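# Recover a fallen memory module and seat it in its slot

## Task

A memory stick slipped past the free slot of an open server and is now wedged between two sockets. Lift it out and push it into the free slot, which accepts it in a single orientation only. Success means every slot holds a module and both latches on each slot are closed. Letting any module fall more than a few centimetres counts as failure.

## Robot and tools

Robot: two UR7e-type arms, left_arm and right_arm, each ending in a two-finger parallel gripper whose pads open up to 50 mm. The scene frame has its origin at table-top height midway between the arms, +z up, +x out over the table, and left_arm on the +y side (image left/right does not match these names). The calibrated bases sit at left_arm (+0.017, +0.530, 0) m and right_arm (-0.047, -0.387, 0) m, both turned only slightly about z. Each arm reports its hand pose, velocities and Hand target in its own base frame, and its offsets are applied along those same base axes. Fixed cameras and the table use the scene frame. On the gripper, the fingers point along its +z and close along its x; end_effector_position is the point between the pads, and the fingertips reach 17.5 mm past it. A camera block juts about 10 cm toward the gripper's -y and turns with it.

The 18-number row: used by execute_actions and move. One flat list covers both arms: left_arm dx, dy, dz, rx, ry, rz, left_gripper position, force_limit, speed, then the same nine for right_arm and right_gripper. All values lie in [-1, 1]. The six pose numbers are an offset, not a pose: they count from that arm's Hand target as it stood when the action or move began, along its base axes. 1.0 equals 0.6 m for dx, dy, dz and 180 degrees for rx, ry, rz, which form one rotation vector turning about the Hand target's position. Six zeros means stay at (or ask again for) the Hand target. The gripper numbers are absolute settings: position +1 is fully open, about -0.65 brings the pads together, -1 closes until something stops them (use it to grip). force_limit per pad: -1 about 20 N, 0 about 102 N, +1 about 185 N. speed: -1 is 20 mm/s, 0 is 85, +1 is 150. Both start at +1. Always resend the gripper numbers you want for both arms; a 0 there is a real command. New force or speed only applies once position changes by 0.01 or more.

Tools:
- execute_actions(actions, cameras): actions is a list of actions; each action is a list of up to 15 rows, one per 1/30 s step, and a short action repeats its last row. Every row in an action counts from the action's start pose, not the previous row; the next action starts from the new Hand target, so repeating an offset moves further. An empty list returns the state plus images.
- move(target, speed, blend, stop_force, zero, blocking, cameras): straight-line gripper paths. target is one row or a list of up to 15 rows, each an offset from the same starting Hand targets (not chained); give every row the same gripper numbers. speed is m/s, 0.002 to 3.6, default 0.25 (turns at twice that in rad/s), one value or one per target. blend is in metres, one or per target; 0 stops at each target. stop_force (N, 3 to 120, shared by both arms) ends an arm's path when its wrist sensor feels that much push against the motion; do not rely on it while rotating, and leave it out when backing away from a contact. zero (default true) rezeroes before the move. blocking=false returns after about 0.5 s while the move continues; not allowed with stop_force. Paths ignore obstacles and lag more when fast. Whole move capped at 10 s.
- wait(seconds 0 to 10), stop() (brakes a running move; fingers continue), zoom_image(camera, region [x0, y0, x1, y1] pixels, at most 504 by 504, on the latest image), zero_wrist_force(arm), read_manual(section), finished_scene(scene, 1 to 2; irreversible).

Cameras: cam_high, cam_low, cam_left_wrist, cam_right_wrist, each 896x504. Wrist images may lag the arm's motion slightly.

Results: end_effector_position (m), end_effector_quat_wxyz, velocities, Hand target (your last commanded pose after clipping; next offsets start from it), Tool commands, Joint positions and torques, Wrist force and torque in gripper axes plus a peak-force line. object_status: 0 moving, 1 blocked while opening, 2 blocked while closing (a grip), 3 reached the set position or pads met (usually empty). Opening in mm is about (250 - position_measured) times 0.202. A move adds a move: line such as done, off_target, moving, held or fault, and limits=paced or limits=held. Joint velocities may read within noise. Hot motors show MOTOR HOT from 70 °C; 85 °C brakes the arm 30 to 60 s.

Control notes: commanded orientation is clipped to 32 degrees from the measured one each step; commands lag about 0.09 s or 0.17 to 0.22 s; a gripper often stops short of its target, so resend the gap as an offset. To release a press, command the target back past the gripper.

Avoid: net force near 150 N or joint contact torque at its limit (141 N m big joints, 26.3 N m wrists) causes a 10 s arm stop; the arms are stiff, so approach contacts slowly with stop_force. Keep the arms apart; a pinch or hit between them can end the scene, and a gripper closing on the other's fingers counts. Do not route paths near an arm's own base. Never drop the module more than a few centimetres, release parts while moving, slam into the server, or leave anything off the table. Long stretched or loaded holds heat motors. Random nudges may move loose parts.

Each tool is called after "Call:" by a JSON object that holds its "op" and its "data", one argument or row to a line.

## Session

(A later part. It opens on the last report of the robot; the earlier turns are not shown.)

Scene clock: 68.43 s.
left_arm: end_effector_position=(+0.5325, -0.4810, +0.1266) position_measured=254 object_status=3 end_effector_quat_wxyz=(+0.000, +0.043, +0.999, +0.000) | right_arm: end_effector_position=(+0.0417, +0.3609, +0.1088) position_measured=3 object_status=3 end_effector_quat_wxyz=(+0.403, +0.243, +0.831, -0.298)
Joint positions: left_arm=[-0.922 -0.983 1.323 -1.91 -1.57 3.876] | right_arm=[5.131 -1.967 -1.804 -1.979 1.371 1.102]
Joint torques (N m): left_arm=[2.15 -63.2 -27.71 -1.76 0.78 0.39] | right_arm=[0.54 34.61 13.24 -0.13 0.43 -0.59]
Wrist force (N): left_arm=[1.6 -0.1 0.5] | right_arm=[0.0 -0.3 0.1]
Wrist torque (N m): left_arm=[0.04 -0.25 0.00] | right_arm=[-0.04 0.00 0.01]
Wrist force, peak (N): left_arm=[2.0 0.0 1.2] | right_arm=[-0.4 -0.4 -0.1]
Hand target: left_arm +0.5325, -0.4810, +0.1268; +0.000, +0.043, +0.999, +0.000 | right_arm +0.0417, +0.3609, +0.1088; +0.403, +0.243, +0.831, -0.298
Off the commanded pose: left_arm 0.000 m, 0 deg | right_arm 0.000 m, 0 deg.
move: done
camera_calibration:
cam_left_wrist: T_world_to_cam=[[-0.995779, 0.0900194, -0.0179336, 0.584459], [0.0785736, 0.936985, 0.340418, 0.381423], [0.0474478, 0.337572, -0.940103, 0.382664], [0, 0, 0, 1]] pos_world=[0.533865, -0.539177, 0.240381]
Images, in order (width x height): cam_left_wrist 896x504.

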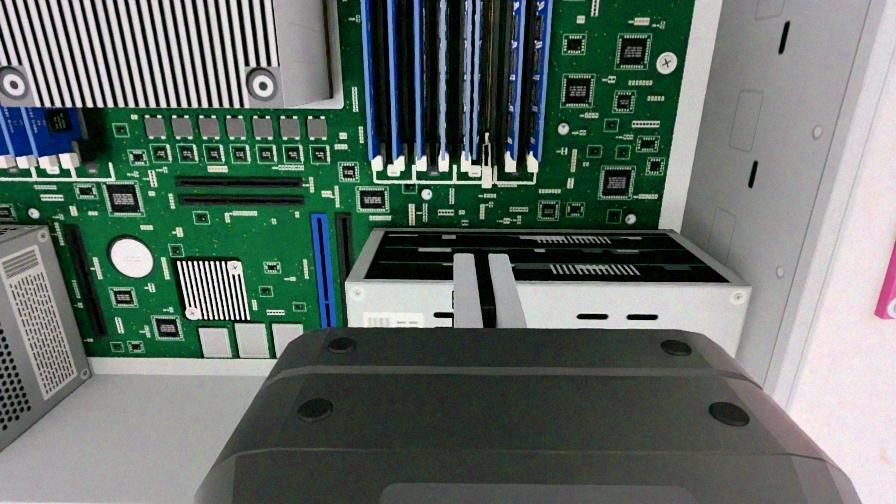

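Call:
{"op": "move", "data": {
  "target": [
    [-0.0027,-0.0283,0,0,0,-0.001,-1,1,1,0,0,0,0,0,0,1,1,1],
    [-0.0027,-0.0283,-0.085,0,0,-0.001,-1,1,1,0,0,0,0,0,0,1,1,1]
  ],
  "cameras": ["cam_left_wrist"],
  "speed": [0.2,0.1]
}}

Call:
{"op": "zoom_image", "data": {
  "camera": "cam_left_wrist",
  "region": [400, 200, 560, 320]
}}

Scene clock: 77.17 s.
left_arm: end_effector_position=(+0.5309, -0.4980, +0.0760) position_measured=254 object_status=3 end_effector_quat_wxyz=(+0.000, +0.044, +0.999, +0.001) | right_arm: end_effector_position=(+0.0417, +0.3609, +0.1088) position_measured=3 object_status=3 end_effector_quat_wxyz=(+0.403, +0.243, +0.831, -0.298)
Joint positions: left_arm=[-0.938 -0.914 1.345 -2.002 -1.57 3.863] | right_arm=[5.131 -1.967 -1.804 -1.979 1.371 1.102]
Joint torques (N m): left_arm=[-3.02 -38.89 -15.71 -4.34 -1.44 -1.88] | right_arm=[-0.15 33.58 13.85 -0.3 0.41 -0.75]
Wrist force (N): left_arm=[2.0 0.0 0.2] | right_arm=[0.0 -0.6 -0.1]
Wrist torque (N m): left_arm=[0.03 -0.33 0.03] | right_arm=[-0.09 0.00 0.00]
Wrist force, peak (N): left_arm=[2.0 -0.3 1.3] | right_arm=[-0.3 -0.6 0.0]
Hand target: left_arm +0.5309, -0.4980, +0.0758; +0.000, +0.044, +0.999, +0.000 | right_arm +0.0417, +0.3609, +0.1088; +0.403, +0.243, +0.831, -0.298
Off the commanded pose: left_arm 0.000 m, 0 deg | right_arm 0.000 m, 0 deg.
move: done
camera_calibration:
cam_left_wrist: T_world_to_cam=[[-0.995493, 0.0931163, -0.0179571, 0.584871], [0.0814782, 0.936727, 0.340447, 0.413053], [0.0485221, 0.33745, -0.940092, 0.340181], [0, 0, 0, 1]] pos_world=[0.532074, -0.556173, 0.189681]
Images, in order (width x height): cam_left_wrist 896x504.

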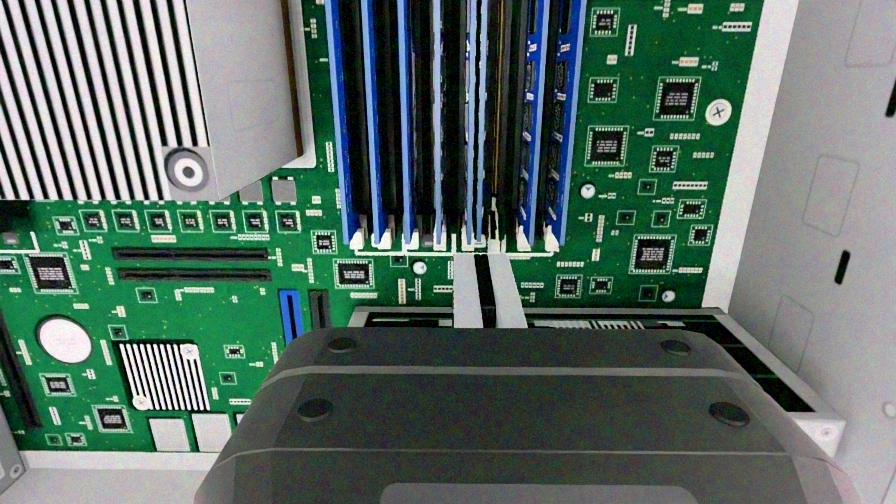

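Scaled by 3.150 from the camera's 896x504 image, which has a finer 1280x720 frame.

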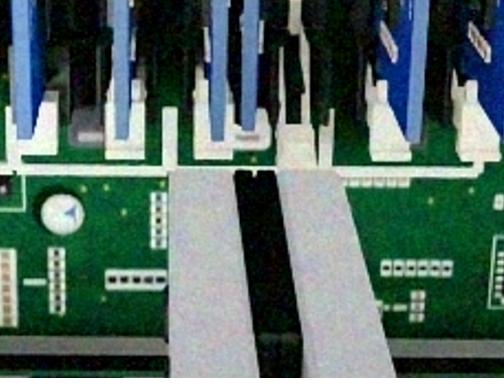

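Call:
{"op": "move", "data": {
  "target": [0,0,-0.048,0,0,0,-1,1,1,0,0,0,0,0,0,1,1,1],
  "cameras": ["cam_left_wrist"],
  "speed": 0.015,
  "stop_force": 25
}}

Call:
{"op": "zoom_image", "data": {
  "camera": "cam_left_wrist",
  "region": [400, 200, 560, 320]
}}

Scene clock: 83.37 s.
left_arm: end_effector_position=(+0.5309, -0.4980, +0.0530) position_measured=254 object_status=3 end_effector_quat_wxyz=(+0.000, +0.044, +0.999, +0.000) | right_arm: end_effector_position=(+0.0417, +0.3609, +0.1088) position_measured=3 object_status=3 end_effector_quat_wxyz=(+0.403, +0.243, +0.831, -0.298)
Joint positions: left_arm=[-0.938 -0.889 1.368 -2.049 -1.57 3.863] | right_arm=[5.131 -1.967 -1.804 -1.979 1.371 1.102]
Joint torques (N m): left_arm=[4.15 -52.41 -19.92 0.68 -1.21 1.95] | right_arm=[0.98 34.82 13.65 -0.11 0.45 -0.72]
Wrist force (N): left_arm=[0.9 -3.5 -16.8] | right_arm=[-0.1 -0.3 0.3]
Wrist torque (N m): left_arm=[0.04 -0.24 0.02] | right_arm=[-0.04 0.02 0.01]
Wrist force, peak (N): left_arm=[2.9 6.8 -37.4] | right_arm=[0.4 -0.5 0.0]
Hand target: left_arm +0.5309, -0.4980, +0.0530; +0.000, +0.044, +0.999, +0.000 (not the last commanded pose) | right_arm +0.0417, +0.3609, +0.1088; +0.403, +0.243, +0.831, -0.298
Off the commanded pose: left_arm 0.006 m, 0 deg | right_arm 0.000 m, 0 deg.
move: contact (left_arm)
camera_calibration:
cam_left_wrist: T_world_to_cam=[[-0.995488, 0.0931502, -0.0180591, 0.584484], [0.0814816, 0.936768, 0.340334, 0.420795], [0.0486193, 0.337327, -0.940131, 0.318505], [0, 0, 0, 1]] pos_world=[0.532075, -0.556073, 0.166781]
Images, in order (width x height): cam_left_wrist 896x504.

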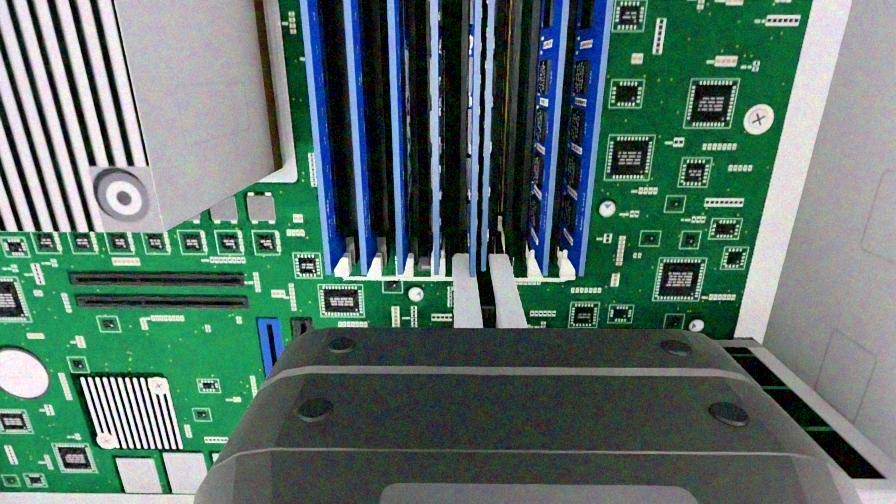

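Scaled by 3.150 from the camera's 896x504 image, which has a finer 1280x720 frame.

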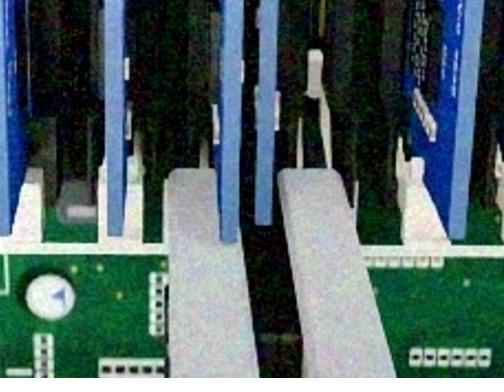

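Call:
{"op": "move", "data": {
  "target": [
    [0,0,0.09,0,0,0,-1,1,1,0,0,0,0,0,0,1,1,1],
    [-0.0235,-0.2608,0.09,-0.0554,0.0049,0,-1,1,1,0,0,0,0,0,0,1,1,1],
    [-0.0235,-0.2608,0.033,-0.0554,0.0049,0,-1,1,1,0,0,0,0,0,0,1,1,1]
  ],
  "cameras": ["cam_left_wrist"],
  "speed": [0.1,0.25,0.1]
}}

Call:
{"op": "zoom_image", "data": {
  "camera": "cam_left_wrist",
  "region": [400, 200, 560, 320]
}}

Scene clock: 89.40 s.
left_arm: end_effector_position=(+0.5168, -0.6545, +0.0730) position_measured=254 object_status=3 end_effector_quat_wxyz=(-0.003, +0.044, +0.995, -0.087) | right_arm: end_effector_position=(+0.0417, +0.3609, +0.1088) position_measured=3 object_status=3 end_effector_quat_wxyz=(+0.403, +0.243, +0.831, -0.298)
Joint positions: left_arm=[-1.031 -0.715 1.045 -2.042 -1.672 3.763] | right_arm=[5.131 -1.967 -1.804 -1.979 1.371 1.102]
Joint torques (N m): left_arm=[-6.03 -47.79 -18.58 -5.05 -1.84 -2.7] | right_arm=[0.66 34.32 13.63 0.05 0.55 -0.65]
Wrist force (N): left_arm=[1.3 0.2 0.5] | right_arm=[-0.2 -0.2 -0.2]
Wrist torque (N m): left_arm=[0.02 -0.20 0.02] | right_arm=[-0.03 0.03 0.00]
Wrist force, peak (N): left_arm=[1.0 -3.3 -17.9] | right_arm=[-0.1 -0.6 -0.1]
Hand target: left_arm +0.5168, -0.6545, +0.0728; -0.003, +0.044, +0.995, -0.087 | right_arm +0.0417, +0.3609, +0.1088; +0.403, +0.243, +0.831, -0.298
Off the commanded pose: left_arm 0.000 m, 0 deg | right_arm 0.000 m, 0 deg.
move: done
camera_calibration:
cam_left_wrist: T_world_to_cam=[[-0.995772, 0.0899642, -0.0185871, 0.583518], [0.0854639, 0.981435, 0.171702, 0.601225], [0.0336891, 0.169388, -0.984974, 0.291781], [0, 0, 0, 1]] pos_world=[0.519838, -0.691983, 0.195011]
Images, in order (width x height): cam_left_wrist 896x504.

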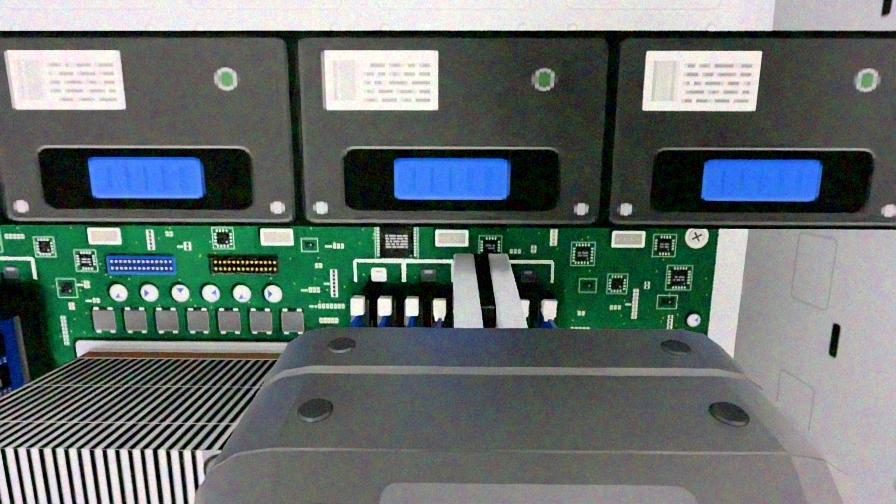

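Scaled by 3.150 from the camera's 896x504 image, which has a finer 1280x720 frame.

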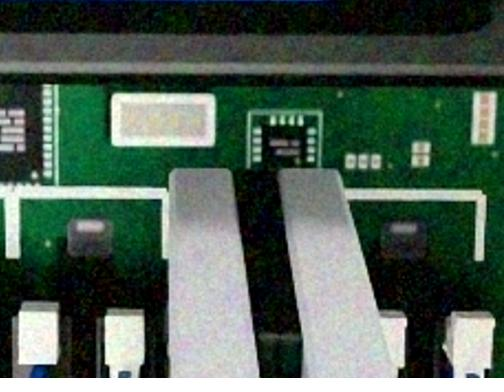

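Call:
{"op": "move", "data": {
  "target": [
    [0,0.0045,0,0,0,0,-1,1,1,0,0,0,0,0,0,1,1,1],
    [0,-0.002,-0.038,0,0,0,-1,1,1,0,0,0,0,0,0,1,1,1]
  ],
  "cameras": [],
  "speed": 0.015,
  "stop_force": 25
}}

Call:
{"op": "move", "data": {
  "target": [0,-0.0012,-0.0068,0,0,0,-1,1,1,0,0,0,0,0,0,1,1,1],
  "cameras": ["cam_left_wrist"],
  "speed": 0.015,
  "stop_force": 25
}}

Scene clock: 94.30 s.
left_arm: end_effector_position=(+0.5168, -0.6547, +0.0571) position_measured=254 object_status=3 end_effector_quat_wxyz=(-0.003, +0.044, +0.995, -0.087) | right_arm: end_effector_position=(+0.0417, +0.3609, +0.1088) position_measured=3 object_status=3 end_effector_quat_wxyz=(+0.403, +0.243, +0.831, -0.298)
Joint positions: left_arm=[-1.031 -0.7 1.061 -2.074 -1.672 3.763] | right_arm=[5.131 -1.967 -1.804 -1.979 1.371 1.102]
Joint torques (N m): left_arm=[8.1 -73.64 -29.7 -4.47 -2.47 2.16] | right_arm=[0.33 34.29 12.82 0.13 0.49 -0.85]
Wrist force (N): left_arm=[1.5 0.1 0.9] | right_arm=[-0.4 -0.1 0.2]
Wrist torque (N m): left_arm=[0.00 -0.24 0.02] | right_arm=[-0.01 0.06 0.01]
Wrist force, peak (N): left_arm=[1.7 -23.7 -28.2] | right_arm=[0.1 -0.6 0.3]
Hand target: left_arm +0.5168, -0.6547, +0.0571; -0.003, +0.044, +0.995, -0.087 (not the last commanded pose) | right_arm +0.0417, +0.3609, +0.1088; +0.403, +0.243, +0.831, -0.298
Off the commanded pose: left_arm 0.007 m, 0 deg | right_arm 0.000 m, 0 deg.
move: contact (left_arm); path passed 1 of 2 targets
No camera images: "cameras" was empty.

Scene clock: 96.07 s.
left_arm: end_effector_position=(+0.5169, -0.6553, +0.0541) position_measured=254 object_status=3 end_effector_quat_wxyz=(-0.003, +0.044, +0.995, -0.087) | right_arm: end_effector_position=(+0.0417, +0.3609, +0.1088) position_measured=3 object_status=3 end_effector_quat_wxyz=(+0.403, +0.243, +0.831, -0.298)
Joint positions: left_arm=[-1.032 -0.696 1.062 -2.079 -1.672 3.763] | right_arm=[5.131 -1.967 -1.804 -1.979 1.371 1.102]
Joint torques (N m): left_arm=[1.59 -54.59 -11.1 -1.11 -0.49 2.19] | right_arm=[0.44 34.67 12.45 -0.11 0.58 -0.81]
Wrist force (N): left_arm=[4.1 3.9 -24.2] | right_arm=[0.0 -0.2 -0.1]
Wrist torque (N m): left_arm=[-0.20 -0.23 0.00] | right_arm=[-0.03 0.00 0.01]
Wrist force, peak (N): left_arm=[4.4 4.7 -30.5] | right_arm=[-0.2 -0.6 0.1]
Hand target: left_arm +0.5169, -0.6553, +0.0541; -0.003, +0.044, +0.995, -0.087 (not the last commanded pose) | right_arm +0.0417, +0.3609, +0.1088; +0.403, +0.243, +0.831, -0.298
Off the commanded pose: left_arm 0.001 m, 0 deg | right_arm 0.000 m, 0 deg.
move: contact (left_arm)
camera_calibration:
cam_left_wrist: T_world_to_cam=[[-0.995751, 0.0900492, -0.0192767, 0.583413], [0.0854668, 0.981614, 0.170673, 0.605546], [0.0342912, 0.1683, -0.985139, 0.272359], [0, 0, 0, 1]] pos_world=[0.51984, -0.692786, 0.176207]
Images, in order (width x height): cam_left_wrist 896x504.

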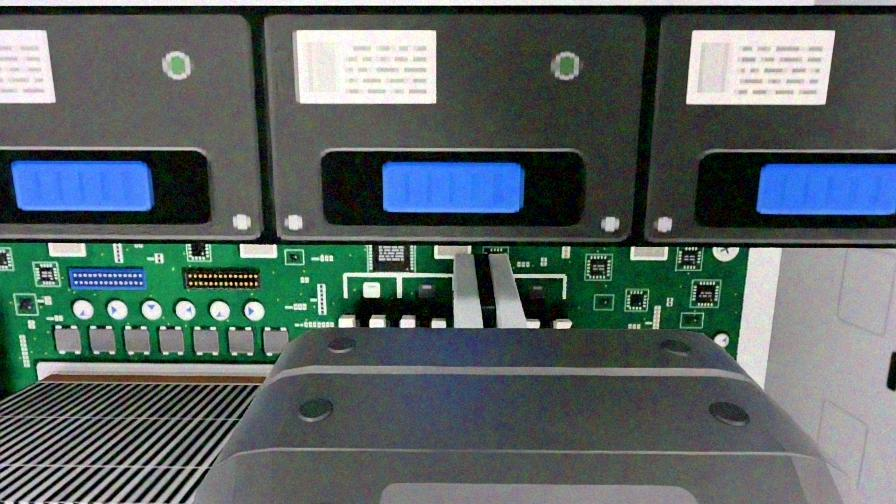

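Call:
{"op": "move", "data": {
  "target": [
    [0,0,0.08,0,0,0,-1,1,1,0,0,0,0,0,0,1,1,1],
    [0.0185,0.131,0.095,0.0554,-0.0049,0,-1,1,1,0,0,0,0,0,0,1,1,1]
  ],
  "cameras": [],
  "speed": [0.1,0.25]
}}

Call:
{"op": "move", "data": {
  "target": [0,0,-0.01,0,0,0,-0.4,1,1,0,0,0,0,0,0,1,1,1],
  "cameras": ["cam_left_wrist"]
}}

Call:
{"op": "zoom_image", "data": {
  "camera": "cam_left_wrist",
  "region": [400, 180, 560, 300]
}}

Scene clock: 100.40 s.
left_arm: end_effector_position=(+0.5280, -0.5770, +0.1111) position_measured=254 object_status=3 end_effector_quat_wxyz=(+0.001, +0.045, +0.999, +0.000) end_effector_velocity=(+0.000, +0.003, +0.000) end_effector_angular_velocity=(+0.007, +0.000, +0.000) | right_arm: end_effector_position=(+0.0417, +0.3609, +0.1088) position_measured=3 object_status=3 end_effector_quat_wxyz=(+0.403, +0.243, +0.831, -0.298)
Joint positions: left_arm=[-1.001 -0.814 1.076 -1.834 -1.57 3.8] | right_arm=[5.131 -1.967 -1.804 -1.979 1.371 1.102]
Joint velocities: left_arm=[0.001 -0.003 0.005 0.004 0.004 0] | right_arm=[within noise]
Joint torques (N m): left_arm=[8.12 -69.3 -18.52 -1.7 2.1 2.84] | right_arm=[0.86 34.67 12.54 -0.12 0.68 -0.96]
Wrist force (N): left_arm=[1.7 0.3 0.8] | right_arm=[0.0 -0.2 0.1]
Wrist torque (N m): left_arm=[0.09 -0.28 -0.11] | right_arm=[-0.03 0.01 0.00]
Wrist force, peak (N): left_arm=[3.4 4.3 -24.4] | right_arm=[-0.3 -0.5 -0.1]
Hand target: left_arm +0.5280, -0.5767, +0.1111; +0.001, +0.045, +0.999, +0.000 | right_arm +0.0417, +0.3609, +0.1088; +0.403, +0.243, +0.831, -0.298
Off the commanded pose: left_arm 0.000 m, 0 deg | right_arm 0.000 m, 0 deg.
move: done
No camera images: "cameras" was empty.

Scene clock: 101.17 s.
left_arm: end_effector_position=(+0.5280, -0.5767, +0.1053) position_measured=212 object_status=3 end_effector_quat_wxyz=(+0.001, +0.045, +0.999, +0.000) | right_arm: end_effector_position=(+0.0417, +0.3609, +0.1088) position_measured=3 object_status=3 end_effector_quat_wxyz=(+0.403, +0.243, +0.831, -0.298)
Joint positions: left_arm=[-1.001 -0.81 1.084 -1.846 -1.57 3.8] | right_arm=[5.131 -1.967 -1.804 -1.979 1.371 1.102]
Joint torques (N m): left_arm=[8.78 -44.8 -18.55 -4.49 2.31 2.83] | right_arm=[0.62 34.28 13.45 -0.18 0.68 -0.93]
Wrist force (N): left_arm=[1.8 0.3 0.8] | right_arm=[-0.2 -0.1 0.2]
Wrist torque (N m): left_arm=[0.08 -0.28 -0.11] | right_arm=[-0.01 0.03 0.00]
Wrist force, peak (N): left_arm=[2.0 -0.1 0.8] | right_arm=[0.3 -0.4 -0.1]
Hand target: left_arm +0.5280, -0.5767, +0.1051; +0.001, +0.045, +0.999, +0.000 | right_arm +0.0417, +0.3609, +0.1088; +0.403, +0.243, +0.831, -0.298
Off the commanded pose: left_arm 0.000 m, 0 deg | right_arm 0.000 m, 0 deg.
move: done
camera_calibration:
cam_left_wrist: T_world_to_cam=[[-0.995463, 0.0933028, -0.0186356, 0.590075], [0.0814842, 0.93714, 0.339307, 0.477325], [0.0491225, 0.33625, -0.940491, 0.393454], [0, 0, 0, 1]] pos_world=[0.529176, -0.634675, 0.219077]
Images, in order (width x height): cam_left_wrist 896x504.

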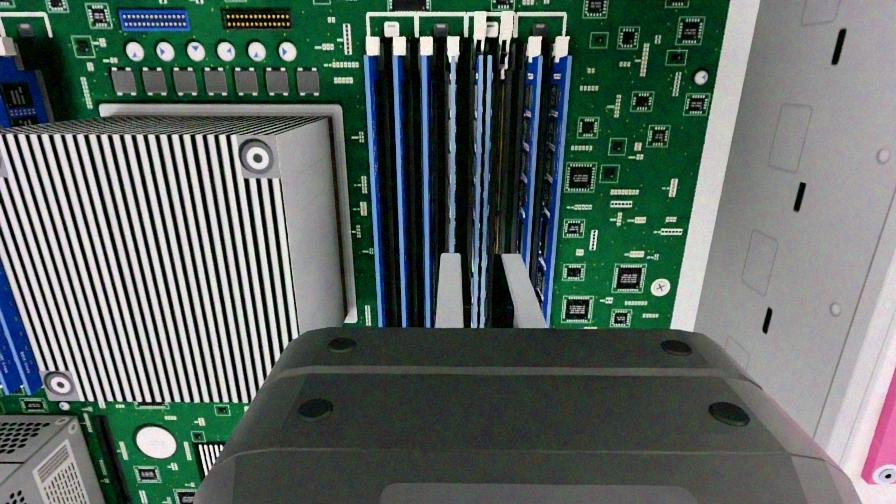

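Scaled by 3.150 from the camera's 896x504 image, which has a finer 1280x720 frame.

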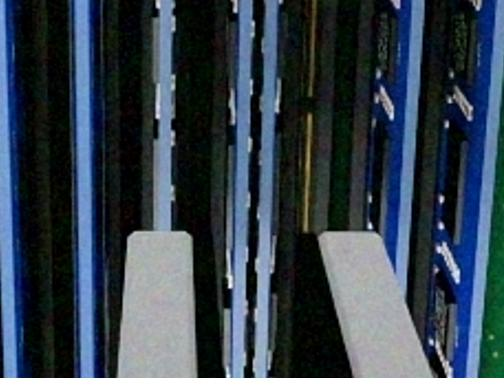

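Call:
{"op": "move", "data": {
  "target": [0,0,-0.0547,0,0,0,-0.4,1,1,1,1,1,1,1,1,1,1,1],
  "cameras": [],
  "speed": 0.05
}}

Scene clock: 111.47 s.
left_arm: end_effector_position=(+0.5280, -0.5767, +0.0892) position_measured=212 object_status=3 end_effector_quat_wxyz=(+0.001, +0.045, +0.999, +0.000) | right_arm: end_effector_position=(+0.2759, +0.5935, +0.3426) position_measured=3 object_status=3 end_effector_quat_wxyz=(+0.514, +0.256, +0.763, -0.297)
Joint positions: left_arm=[-1.001 -0.798 1.105 -1.879 -1.57 3.8] | right_arm=[4.739 -2.683 -0.036 -3.182 0.912 1.13]
Joint torques (N m): left_arm=[9.24 -45.29 -17.73 -4.67 2.16 2.86] | right_arm=[-10.45 50.9 12.19 -2.33 1.64 1.85]
Wrist force (N): left_arm=[1.6 0.0 0.6] | right_arm=[-0.1 0.4 -0.2]
Wrist torque (N m): left_arm=[0.05 -0.25 -0.12] | right_arm=[0.17 0.04 0.00]
Wrist force, peak (N): left_arm=[2.1 0.2 1.0] | right_arm=[-1.9 0.7 -0.9]
Hand target: left_arm +0.5280, -0.5767, +0.0892; +0.001, +0.045, +0.999, +0.000 (not the last commanded pose) | right_arm +0.2759, +0.5934, +0.3426; +0.514, +0.257, +0.763, -0.297 (not the last commanded pose)
Off the commanded pose: left_arm 0.017 m, 0 deg | right_arm 0.456 m, 39 deg.
elbow stopped short (right arm): the move would have taken joint 3 (elbow) straighter than the controller allows.
move: held (right_arm; a check stopped the path), off_target (left_arm; braked when a check withheld steps of right_arm); limits=held
pose unreachable (right arm): on one or more control steps of this call, first in action 0 (counted from 0), this arm could not follow its commanded pose, so it was not sent that pose on those steps. It may still have moved: this result reports where it is.
cause: moving toward the commanded pose would bring a part of the arm too close to another arm (this arm's gripper and a part of the left arm just beyond its joint 3 (elbow), along the way the arms are being sent, or toward where that arm still pushes).
No camera images: "cameras" was empty.

Call:
{"op": "move", "data": {
  "target": [0,0,0,0,0,0,-0.4,1,1,-0.39,-0.3875,-0.39,0.026,0.079,-0.003,1,1,1],
  "cameras": ["cam_high"],
  "speed": 0.25
}}

Scene clock: 116.67 s.
left_arm: end_effector_position=(+0.5280, -0.5767, +0.0892) position_measured=212 object_status=3 end_effector_quat_wxyz=(+0.001, +0.045, +0.999, +0.000) | right_arm: end_effector_position=(+0.0420, +0.3609, +0.1086) position_measured=3 object_status=3 end_effector_quat_wxyz=(+0.403, +0.242, +0.831, -0.298)
Joint positions: left_arm=[-1.001 -0.798 1.106 -1.879 -1.57 3.8] | right_arm=[5.131 -1.967 -1.805 -1.979 1.37 1.101]
Joint torques (N m): left_arm=[8.67 -44.82 -17.8 -4.49 2.06 2.7] | right_arm=[11.64 38.61 11.36 1.23 1.76 1.98]
Wrist force (N): left_arm=[1.9 -0.1 0.9] | right_arm=[-0.1 -0.3 0.1]
Wrist torque (N m): left_arm=[0.04 -0.30 -0.12] | right_arm=[-0.05 0.01 -0.08]
Wrist force, peak (N): left_arm=[2.1 -0.1 1.0] | right_arm=[0.9 -1.3 1.2]
Hand target: left_arm +0.5280, -0.5767, +0.0892; +0.001, +0.045, +0.999, +0.000 | right_arm +0.0419, +0.3609, +0.1086; +0.403, +0.242, +0.831, -0.298
Off the commanded pose: left_arm 0.000 m, 0 deg | right_arm 0.000 m, 0 deg.
move: done
Images, in order (width x height): cam_high 896x504.

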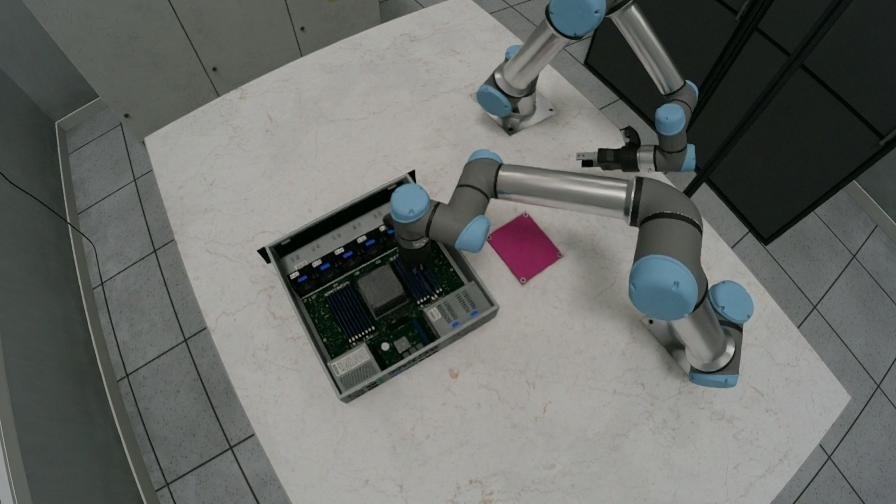

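Phew. Continue descent.

Call:
{"op": "move", "data": {
  "target": [0,0,-0.0282,0,0,0,-0.4,1,1,0,0,0,0,0,0,1,1,1],
  "cameras": [],
  "speed": 0.03,
  "stop_force": 12
}}

Call:
{"op": "move", "data": {
  "target": [0,0,0,0,0,0,-1,-0.9,-0.5,0,0,0,0,0,0,1,1,1],
  "cameras": ["cam_left_wrist"]
}}

Call:
{"op": "zoom_image", "data": {
  "camera": "cam_left_wrist",
  "region": [400, 180, 560, 300]
}}

Scene clock: 120.07 s.
left_arm: end_effector_position=(+0.5280, -0.5767, +0.0723) position_measured=212 object_status=3 end_effector_quat_wxyz=(+0.001, +0.045, +0.999, +0.000) | right_arm: end_effector_position=(+0.0419, +0.3609, +0.1086) position_measured=3 object_status=3 end_effector_quat_wxyz=(+0.403, +0.242, +0.831, -0.298)
Joint positions: left_arm=[-1.001 -0.784 1.126 -1.913 -1.57 3.8] | right_arm=[5.131 -1.967 -1.805 -1.979 1.37 1.101]
Joint torques (N m): left_arm=[7.6 -45.66 -17.86 -4.71 1.71 2.53] | right_arm=[12.9 38.68 9.57 1.38 1.84 2]
Wrist force (N): left_arm=[1.7 0.0 0.5] | right_arm=[0.0 -0.2 0.0]
Wrist torque (N m): left_arm=[0.05 -0.28 -0.12] | right_arm=[-0.04 0.00 -0.07]
Wrist force, peak (N): left_arm=[1.7 0.0 1.4] | right_arm=[0.2 -0.4 0.4]
Hand target: left_arm +0.5280, -0.5767, +0.0723; +0.001, +0.045, +0.999, +0.000 | right_arm +0.0419, +0.3609, +0.1086; +0.403, +0.242, +0.831, -0.298
Off the commanded pose: left_arm 0.000 m, 0 deg | right_arm 0.000 m, 0 deg.
move: done
No camera images: "cameras" was empty.

Scene clock: 120.57 s.
left_arm: end_effector_position=(+0.5280, -0.5767, +0.0723) position_measured=246 object_status=2 end_effector_quat_wxyz=(+0.001, +0.045, +0.999, +0.000) | right_arm: end_effector_position=(+0.0419, +0.3609, +0.1086) position_measured=3 object_status=3 end_effector_quat_wxyz=(+0.403, +0.242, +0.831, -0.298)
Joint positions: left_arm=[-1.001 -0.784 1.126 -1.913 -1.57 3.8] | right_arm=[5.131 -1.967 -1.805 -1.979 1.37 1.101]
Joint torques (N m): left_arm=[7.55 -45.84 -16.98 -4.28 1.79 2.48] | right_arm=[11.72 38.91 9.15 1.43 1.86 2.03]
Wrist force (N): left_arm=[1.7 0.2 0.7] | right_arm=[-0.3 -0.4 -0.2]
Wrist torque (N m): left_arm=[0.09 -0.26 -0.12] | right_arm=[-0.07 0.05 -0.07]
Wrist force, peak (N): left_arm=[2.1 0.0 0.7] | right_arm=[-0.3 -0.4 -0.2]
Hand target: left_arm +0.5280, -0.5767, +0.0723; +0.001, +0.045, +0.999, +0.000 | right_arm +0.0419, +0.3609, +0.1086; +0.403, +0.242, +0.831, -0.298
Off the commanded pose: left_arm 0.000 m, 0 deg | right_arm 0.000 m, 0 deg.
move: done
camera_calibration:
cam_left_wrist: T_world_to_cam=[[-0.995463, 0.0933028, -0.0186356, 0.58946], [0.0814842, 0.93714, 0.339307, 0.488522], [0.0491225, 0.33625, -0.940491, 0.362418], [0, 0, 0, 1]] pos_world=[0.529176, -0.634675, 0.186077]
Images, in order (width x height): cam_left_wrist 896x504.

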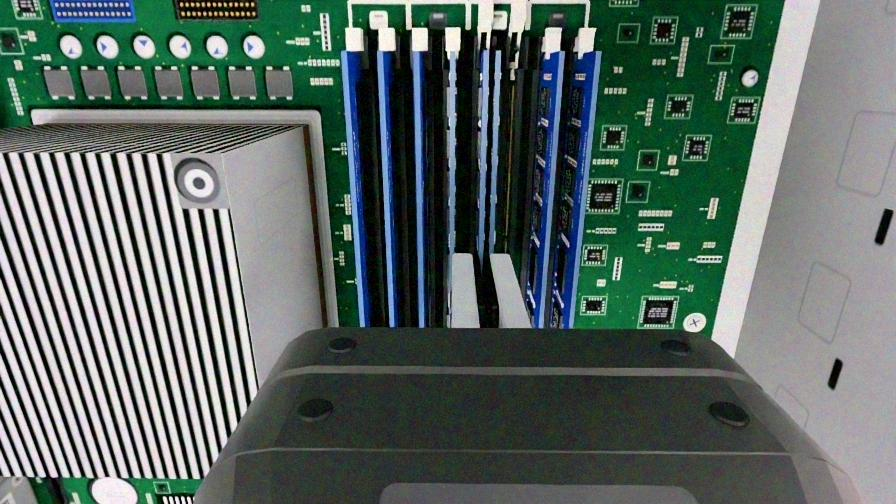

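Scaled by 3.150 from the camera's 896x504 image, which has a finer 1280x720 frame.

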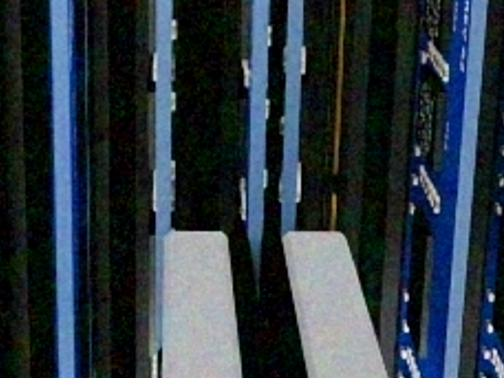

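Call:
{"op": "move", "data": {
  "target": [
    [0,0,0.02,0,0,0,-1,-0.9,-0.5,0,0,0,0,0,0,1,1,1],
    [0,0,0.16,0,0,0,-1,-0.9,-0.5,0,0,0,0,0,0,1,1,1]
  ],
  "speed": [0.02,0.12],
  "blend": [0.002,0],
  "cameras": ["cam_left_wrist","cam_low"]
}}

Call:
{"op": "zoom_image", "data": {
  "camera": "cam_low",
  "region": [440, 220, 580, 300]
}}

Call:
{"op": "zoom_image", "data": {
  "camera": "cam_left_wrist",
  "region": [360, 20, 600, 260]
}}

Scene clock: 124.47 s.
left_arm: end_effector_position=(+0.5280, -0.5767, +0.1681) position_measured=246 object_status=2 end_effector_quat_wxyz=(+0.001, +0.045, +0.999, +0.000) | right_arm: end_effector_position=(+0.0419, +0.3609, +0.1086) position_measured=3 object_status=3 end_effector_quat_wxyz=(+0.403, +0.242, +0.831, -0.298)
Joint positions: left_arm=[-1.001 -0.846 0.982 -1.708 -1.57 3.8] | right_arm=[5.131 -1.967 -1.805 -1.979 1.37 1.101]
Joint torques (N m): left_arm=[6.51 -68.41 -28.79 -1.9 -1.61 1.82] | right_arm=[12.74 39.97 8.48 1.19 1.85 1.97]
Wrist force (N): left_arm=[1.9 0.2 0.7] | right_arm=[-0.1 -0.3 -0.1]
Wrist torque (N m): left_arm=[0.06 -0.32 -0.10] | right_arm=[-0.05 0.01 -0.08]
Wrist force, peak (N): left_arm=[1.9 0.2 2.0] | right_arm=[-0.4 -0.4 0.3]
Hand target: left_arm +0.5280, -0.5767, +0.1683; +0.001, +0.045, +0.999, +0.000 | right_arm +0.0419, +0.3609, +0.1086; +0.403, +0.242, +0.831, -0.298
Off the commanded pose: left_arm 0.000 m, 0 deg | right_arm 0.000 m, 0 deg.
move: done
camera_calibration:
cam_left_wrist: T_world_to_cam=[[-0.995458, 0.0933371, -0.0187289, 0.591293], [0.0814847, 0.937137, 0.339315, 0.455979], [0.0492222, 0.336248, -0.940486, 0.452556], [0, 0, 0, 1]] pos_world=[0.529177, -0.634675, 0.281977]
Images, in order (width x height): cam_low 896x504, cam_left_wrist 896x504.

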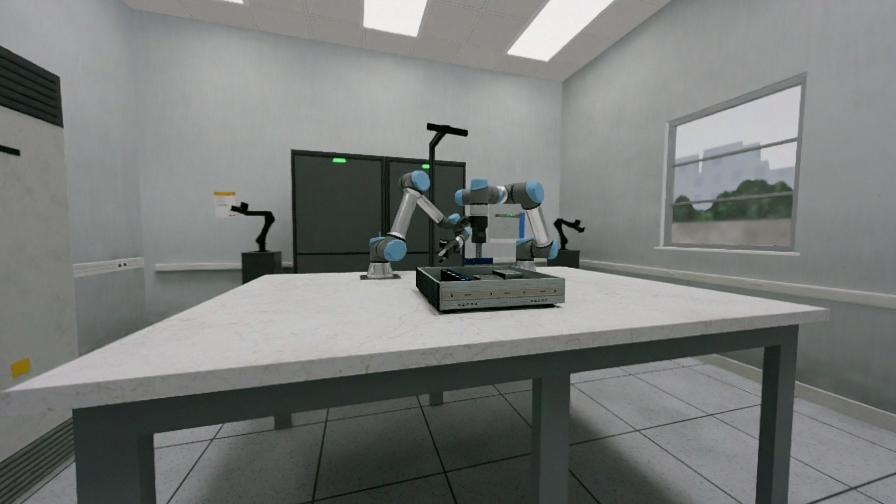

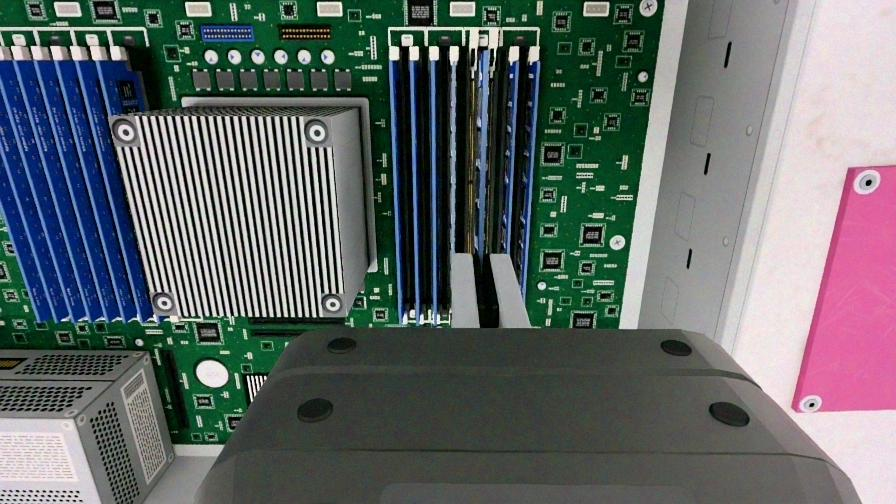

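Scaled by 3.600 from the camera's 896x504 image, which has a finer 1280x720 frame.

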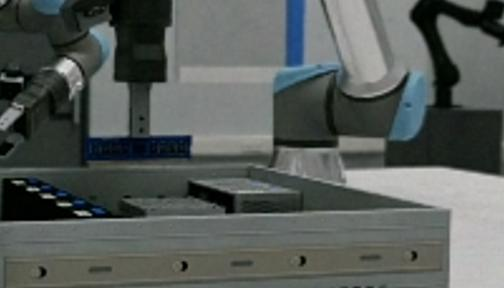

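Scaled by 2.100 from the camera's 896x504 image, which has a finer 1280x720 frame.

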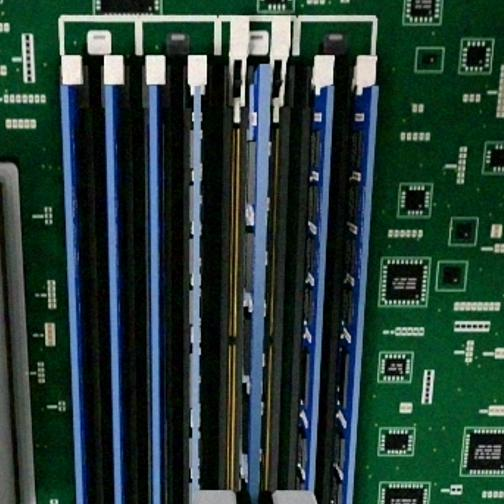

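Call:
{"op": "move", "data": {
  "target": [
    [0,0,0.11,0,0,0,-1,-0.9,-0.5,0,0,0,0,0,0,1,1,1],
    [-0.13,0.594,0.11,0,0,0,-1,-0.9,-0.5,0,0,0,0,0,0,1,1,1]
  ],
  "speed": 0.25,
  "blend": [0.02,0],
  "cameras": []
}}

Call:
{"op": "move", "data": {
  "target": [
    [0,0,0,0,0,0,-1,-0.9,-0.5,0.27,-0.02,0.32,0.1745,-0.133,-0.366,1,1,1],
    [0,0,0,0,0,0,-1,-0.9,-0.5,0.647,-0.35,0.32,0.349,-0.266,-0.732,1,1,1]
  ],
  "speed": 0.4,
  "blend": [0.04,0],
  "cameras": ["cam_high","cam_right_wrist"]
}}

Scene clock: 132.77 s.
left_arm: end_effector_position=(+0.4501, -0.2205, +0.2343) position_measured=246 object_status=2 end_effector_quat_wxyz=(+0.001, +0.045, +0.999, +0.000) | right_arm: end_effector_position=(+0.0419, +0.3609, +0.1086) position_measured=3 object_status=3 end_effector_quat_wxyz=(+0.403, +0.242, +0.831, -0.298)
Joint positions: left_arm=[-0.725 -1.565 1.808 -1.815 -1.57 4.076] | right_arm=[5.131 -1.967 -1.805 -1.979 1.37 1.101]
Joint torques (N m): left_arm=[8.28 -37.15 -17.57 -4.6 -2.25 2.71] | right_arm=[12.07 38.93 9.26 1.17 1.67 1.98]
Wrist force (N): left_arm=[1.6 0.3 1.3] | right_arm=[0.0 -0.4 0.0]
Wrist torque (N m): left_arm=[0.10 -0.28 -0.11] | right_arm=[-0.06 0.00 -0.08]
Wrist force, peak (N): left_arm=[2.0 0.1 3.1] | right_arm=[-0.2 -0.7 -0.1]
Hand target: left_arm +0.4500, -0.2203, +0.2343; +0.001, +0.045, +0.999, +0.000 | right_arm +0.0419, +0.3609, +0.1086; +0.403, +0.242, +0.831, -0.298
Off the commanded pose: left_arm 0.000 m, 0 deg | right_arm 0.000 m, 0 deg.
move: done
No camera images: "cameras" was empty.

Scene clock: 136.93 s.
left_arm: end_effector_position=(+0.4500, -0.2203, +0.2343) position_measured=246 object_status=2 end_effector_quat_wxyz=(+0.001, +0.045, +0.999, +0.000) | right_arm: end_effector_position=(+0.4300, +0.1509, +0.3006) position_measured=3 object_status=3 end_effector_quat_wxyz=(-0.001, +1.000, -0.016, -0.001)
Joint positions: left_arm=[-0.725 -1.566 1.808 -1.815 -1.57 4.077] | right_arm=[3.775 -1.44 -1.763 -1.509 1.573 2.236]
Joint torques (N m): left_arm=[8.52 -38.9 -17.99 -4.45 -2.1 2.78] | right_arm=[-11.07 12.68 16.46 4.6 2.21 2.31]
Wrist force (N): left_arm=[1.8 0.1 1.2] | right_arm=[-2.4 -1.9 1.6]
Wrist torque (N m): left_arm=[0.06 -0.31 -0.11] | right_arm=[-0.26 0.15 -0.31]
Wrist force, peak (N): left_arm=[1.9 -0.4 1.4] | right_arm=[-3.0 -2.3 1.3]
Hand target: left_arm +0.4500, -0.2203, +0.2343; +0.001, +0.045, +0.999, +0.000 | right_arm +0.4301, +0.1509, +0.3006; -0.001, +1.000, -0.016, -0.001
Off the commanded pose: left_arm 0.000 m, 0 deg | right_arm 0.000 m, 0 deg.
move: done
camera_calibration:
cam_right_wrist: T_world_to_cam=[[0.999887, -0.0118733, 0.00918438, -0.428008], [-0.0143497, -0.935646, 0.352647, 0.0540564], [0.00440624, -0.352739, -0.935711, 0.462236], [0, 0, 0, 1]] pos_world=[0.426698, 0.208545, 0.417388]
Images, in order (width x height): cam_high 896x504, cam_right_wrist 896x504.

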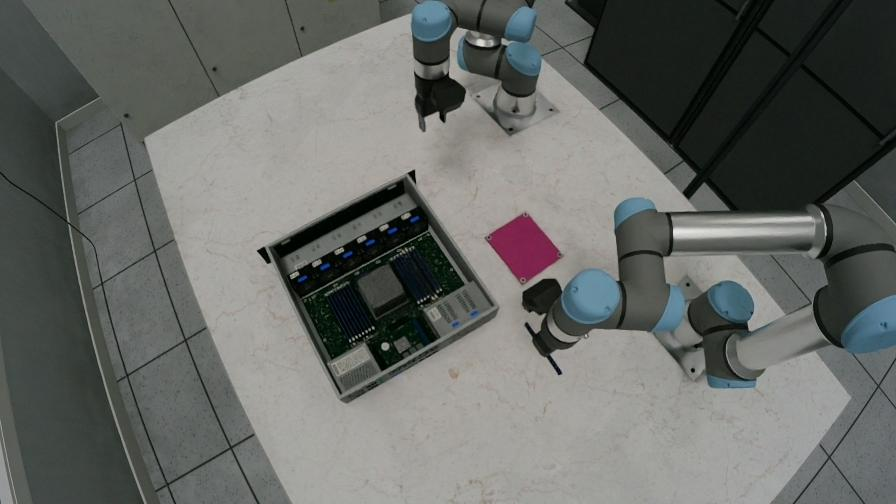

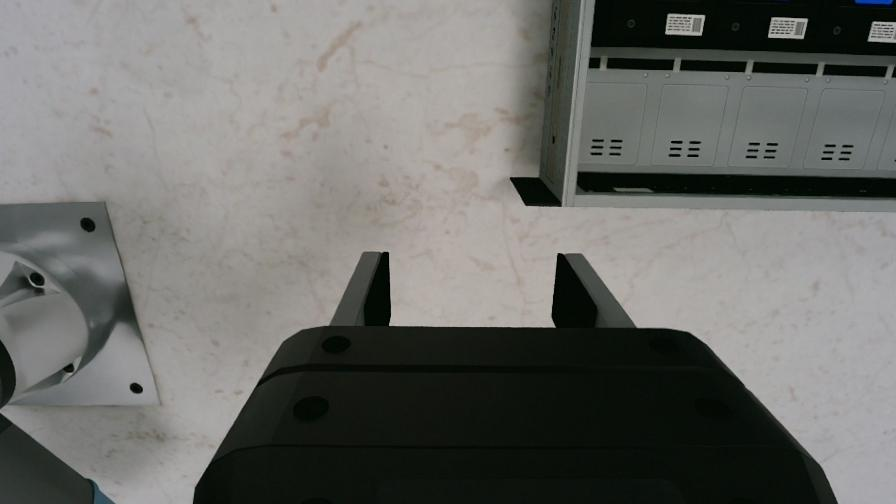

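Call:
{"op": "move", "data": {
  "target": [0,0,0,0,0,0,-1,-0.9,-0.5,0.3117,0.3668,-0.2,0,0,0,-0.485,1,1],
  "speed": 0.3,
  "cameras": ["cam_right_wrist","cam_low"]
}}

Call:
{"op": "zoom_image", "data": {
  "camera": "cam_right_wrist",
  "region": [350, 20, 590, 260]
}}

Scene clock: 141.97 s.
left_arm: end_effector_position=(+0.4500, -0.2203, +0.2343) position_measured=246 object_status=2 end_effector_quat_wxyz=(+0.001, +0.045, +0.999, +0.000) | right_arm: end_effector_position=(+0.6170, +0.3709, +0.1806) position_measured=225 object_status=3 end_effector_quat_wxyz=(-0.001, +1.000, -0.016, +0.000)
Joint positions: left_arm=[-0.725 -1.566 1.808 -1.815 -1.57 4.077] | right_arm=[3.868 -2.127 -1.229 -1.355 1.573 2.33]
Joint torques (N m): left_arm=[9.42 -37.54 -17.8 -4.64 -2.07 2.78] | right_arm=[4.34 39.52 30.76 0.85 1.98 1.43]
Wrist force (N): left_arm=[1.9 0.3 1.4] | right_arm=[-2.9 -1.7 1.4]
Wrist torque (N m): left_arm=[0.09 -0.33 -0.10] | right_arm=[-0.28 0.21 -0.33]
Wrist force, peak (N): left_arm=[2.1 0.3 1.3] | right_arm=[-1.9 -3.3 2.5]
Hand target: left_arm +0.4500, -0.2203, +0.2343; +0.001, +0.045, +0.999, +0.000 | right_arm +0.6171, +0.3709, +0.1806; -0.001, +1.000, -0.016, -0.001
Off the commanded pose: left_arm 0.000 m, 0 deg | right_arm 0.000 m, 0 deg.
move: done
camera_calibration:
cam_right_wrist: T_world_to_cam=[[0.99988, -0.0123098, 0.00944897, -0.611159], [-0.0148501, -0.93575, 0.35235, 0.305245], [0.0045045, -0.352448, -0.935821, 0.426541], [0, 0, 0, 1]] pos_world=[0.613697, 0.428443, 0.297388]
Images, in order (width x height): cam_low 896x504, cam_right_wrist 896x504.

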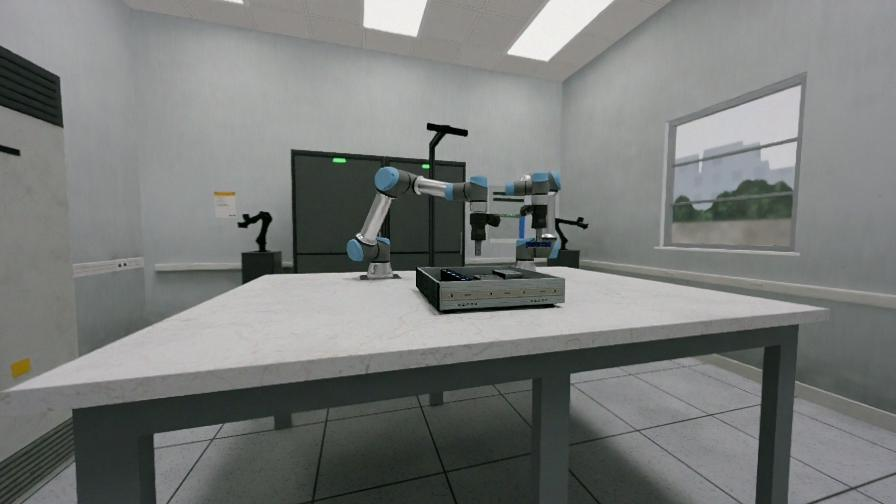

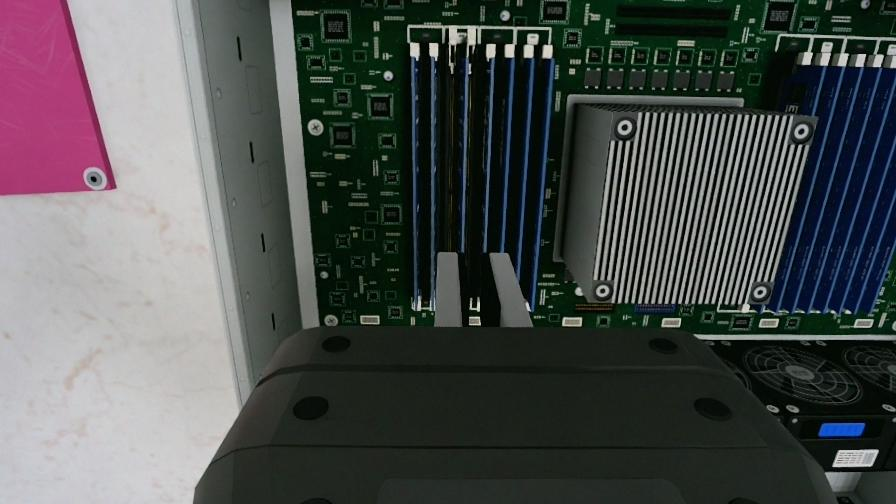

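Scaled by 2.100 from the camera's 896x504 image, which has a finer 1280x720 frame.

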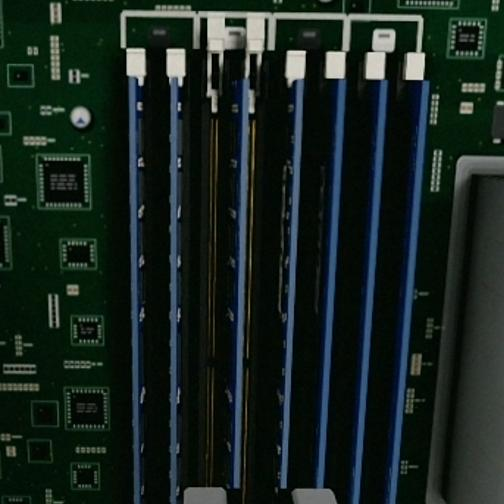

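Call:
{"op": "move", "data": {
  "target": [0,0,0,0,0,0,-1,-0.9,-0.5,0,0,-0.143,0,0,0,-0.485,1,1],
  "speed": 0.15,
  "cameras": ["cam_right_wrist"]
}}

Call:
{"op": "zoom_image", "data": {
  "camera": "cam_right_wrist",
  "region": [390, 160, 550, 280]
}}

Call:
{"op": "zoom_image", "data": {
  "camera": "cam_right_wrist",
  "region": [350, 0, 590, 180]
}}

Scene clock: 145.30 s.
left_arm: end_effector_position=(+0.4500, -0.2203, +0.2343) position_measured=246 object_status=2 end_effector_quat_wxyz=(+0.001, +0.045, +0.999, +0.000) | right_arm: end_effector_position=(+0.6171, +0.3709, +0.0949) position_measured=225 object_status=3 end_effector_quat_wxyz=(-0.001, +1.000, -0.016, -0.001)
Joint positions: left_arm=[-0.725 -1.566 1.808 -1.815 -1.57 4.077] | right_arm=[3.868 -2.192 -1.354 -1.166 1.573 2.33]
Joint torques (N m): left_arm=[8.43 -36.81 -17.22 -4.54 -2.03 2.9] | right_arm=[-4.54 42.84 14.49 4.3 -1.36 -0.34]
Wrist force (N): left_arm=[1.8 0.2 1.1] | right_arm=[-2.7 -2.0 1.3]
Wrist torque (N m): left_arm=[0.08 -0.31 -0.10] | right_arm=[-0.33 0.20 -0.33]
Wrist force, peak (N): left_arm=[2.1 0.2 1.4] | right_arm=[-3.1 -1.6 2.5]
Hand target: left_arm +0.4500, -0.2203, +0.2343; +0.001, +0.045, +0.999, +0.000 | right_arm +0.6171, +0.3709, +0.0948; -0.001, +1.000, -0.016, -0.001
Off the commanded pose: left_arm 0.000 m, 0 deg | right_arm 0.000 m, 0 deg.
move: done
camera_calibration:
cam_right_wrist: T_world_to_cam=[[0.99988, -0.0123448, 0.00935528, -0.610415], [-0.0148497, -0.93575, 0.352351, 0.335442], [0.0044045, -0.352448, -0.935821, 0.346402], [0, 0, 0, 1]] pos_world=[0.613797, 0.428443, 0.211687]
Images, in order (width x height): cam_right_wrist 896x504.

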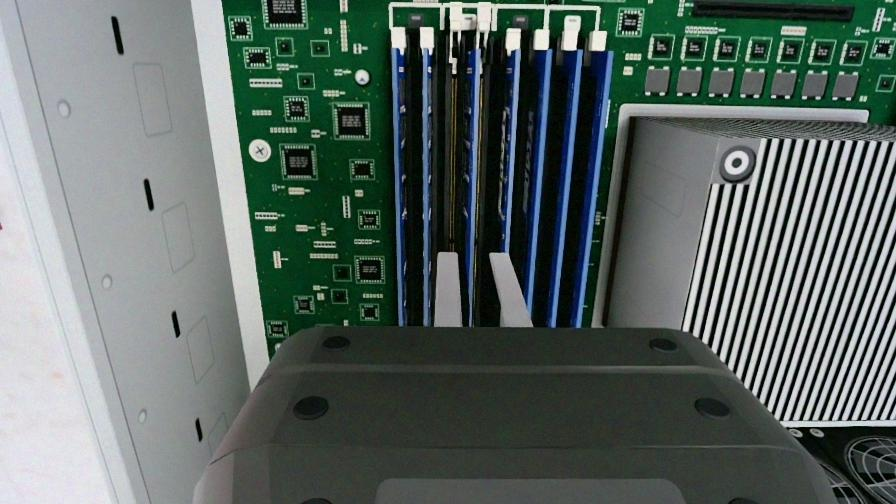

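Scaled by 3.150 from the camera's 896x504 image, which has a finer 1280x720 frame.

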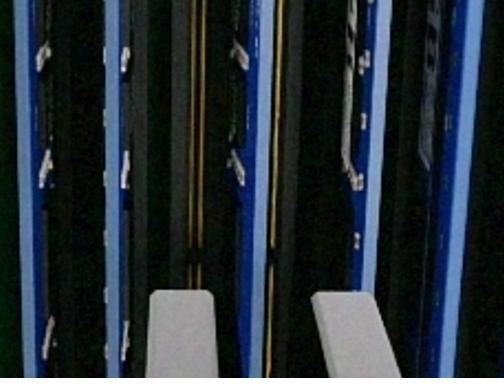

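Scaled by 2.100 from the camera's 896x504 image, which has a finer 1280x720 frame.

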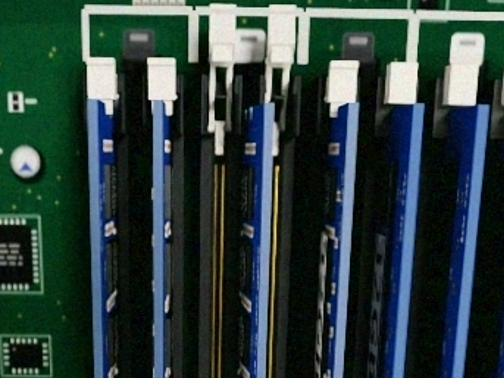

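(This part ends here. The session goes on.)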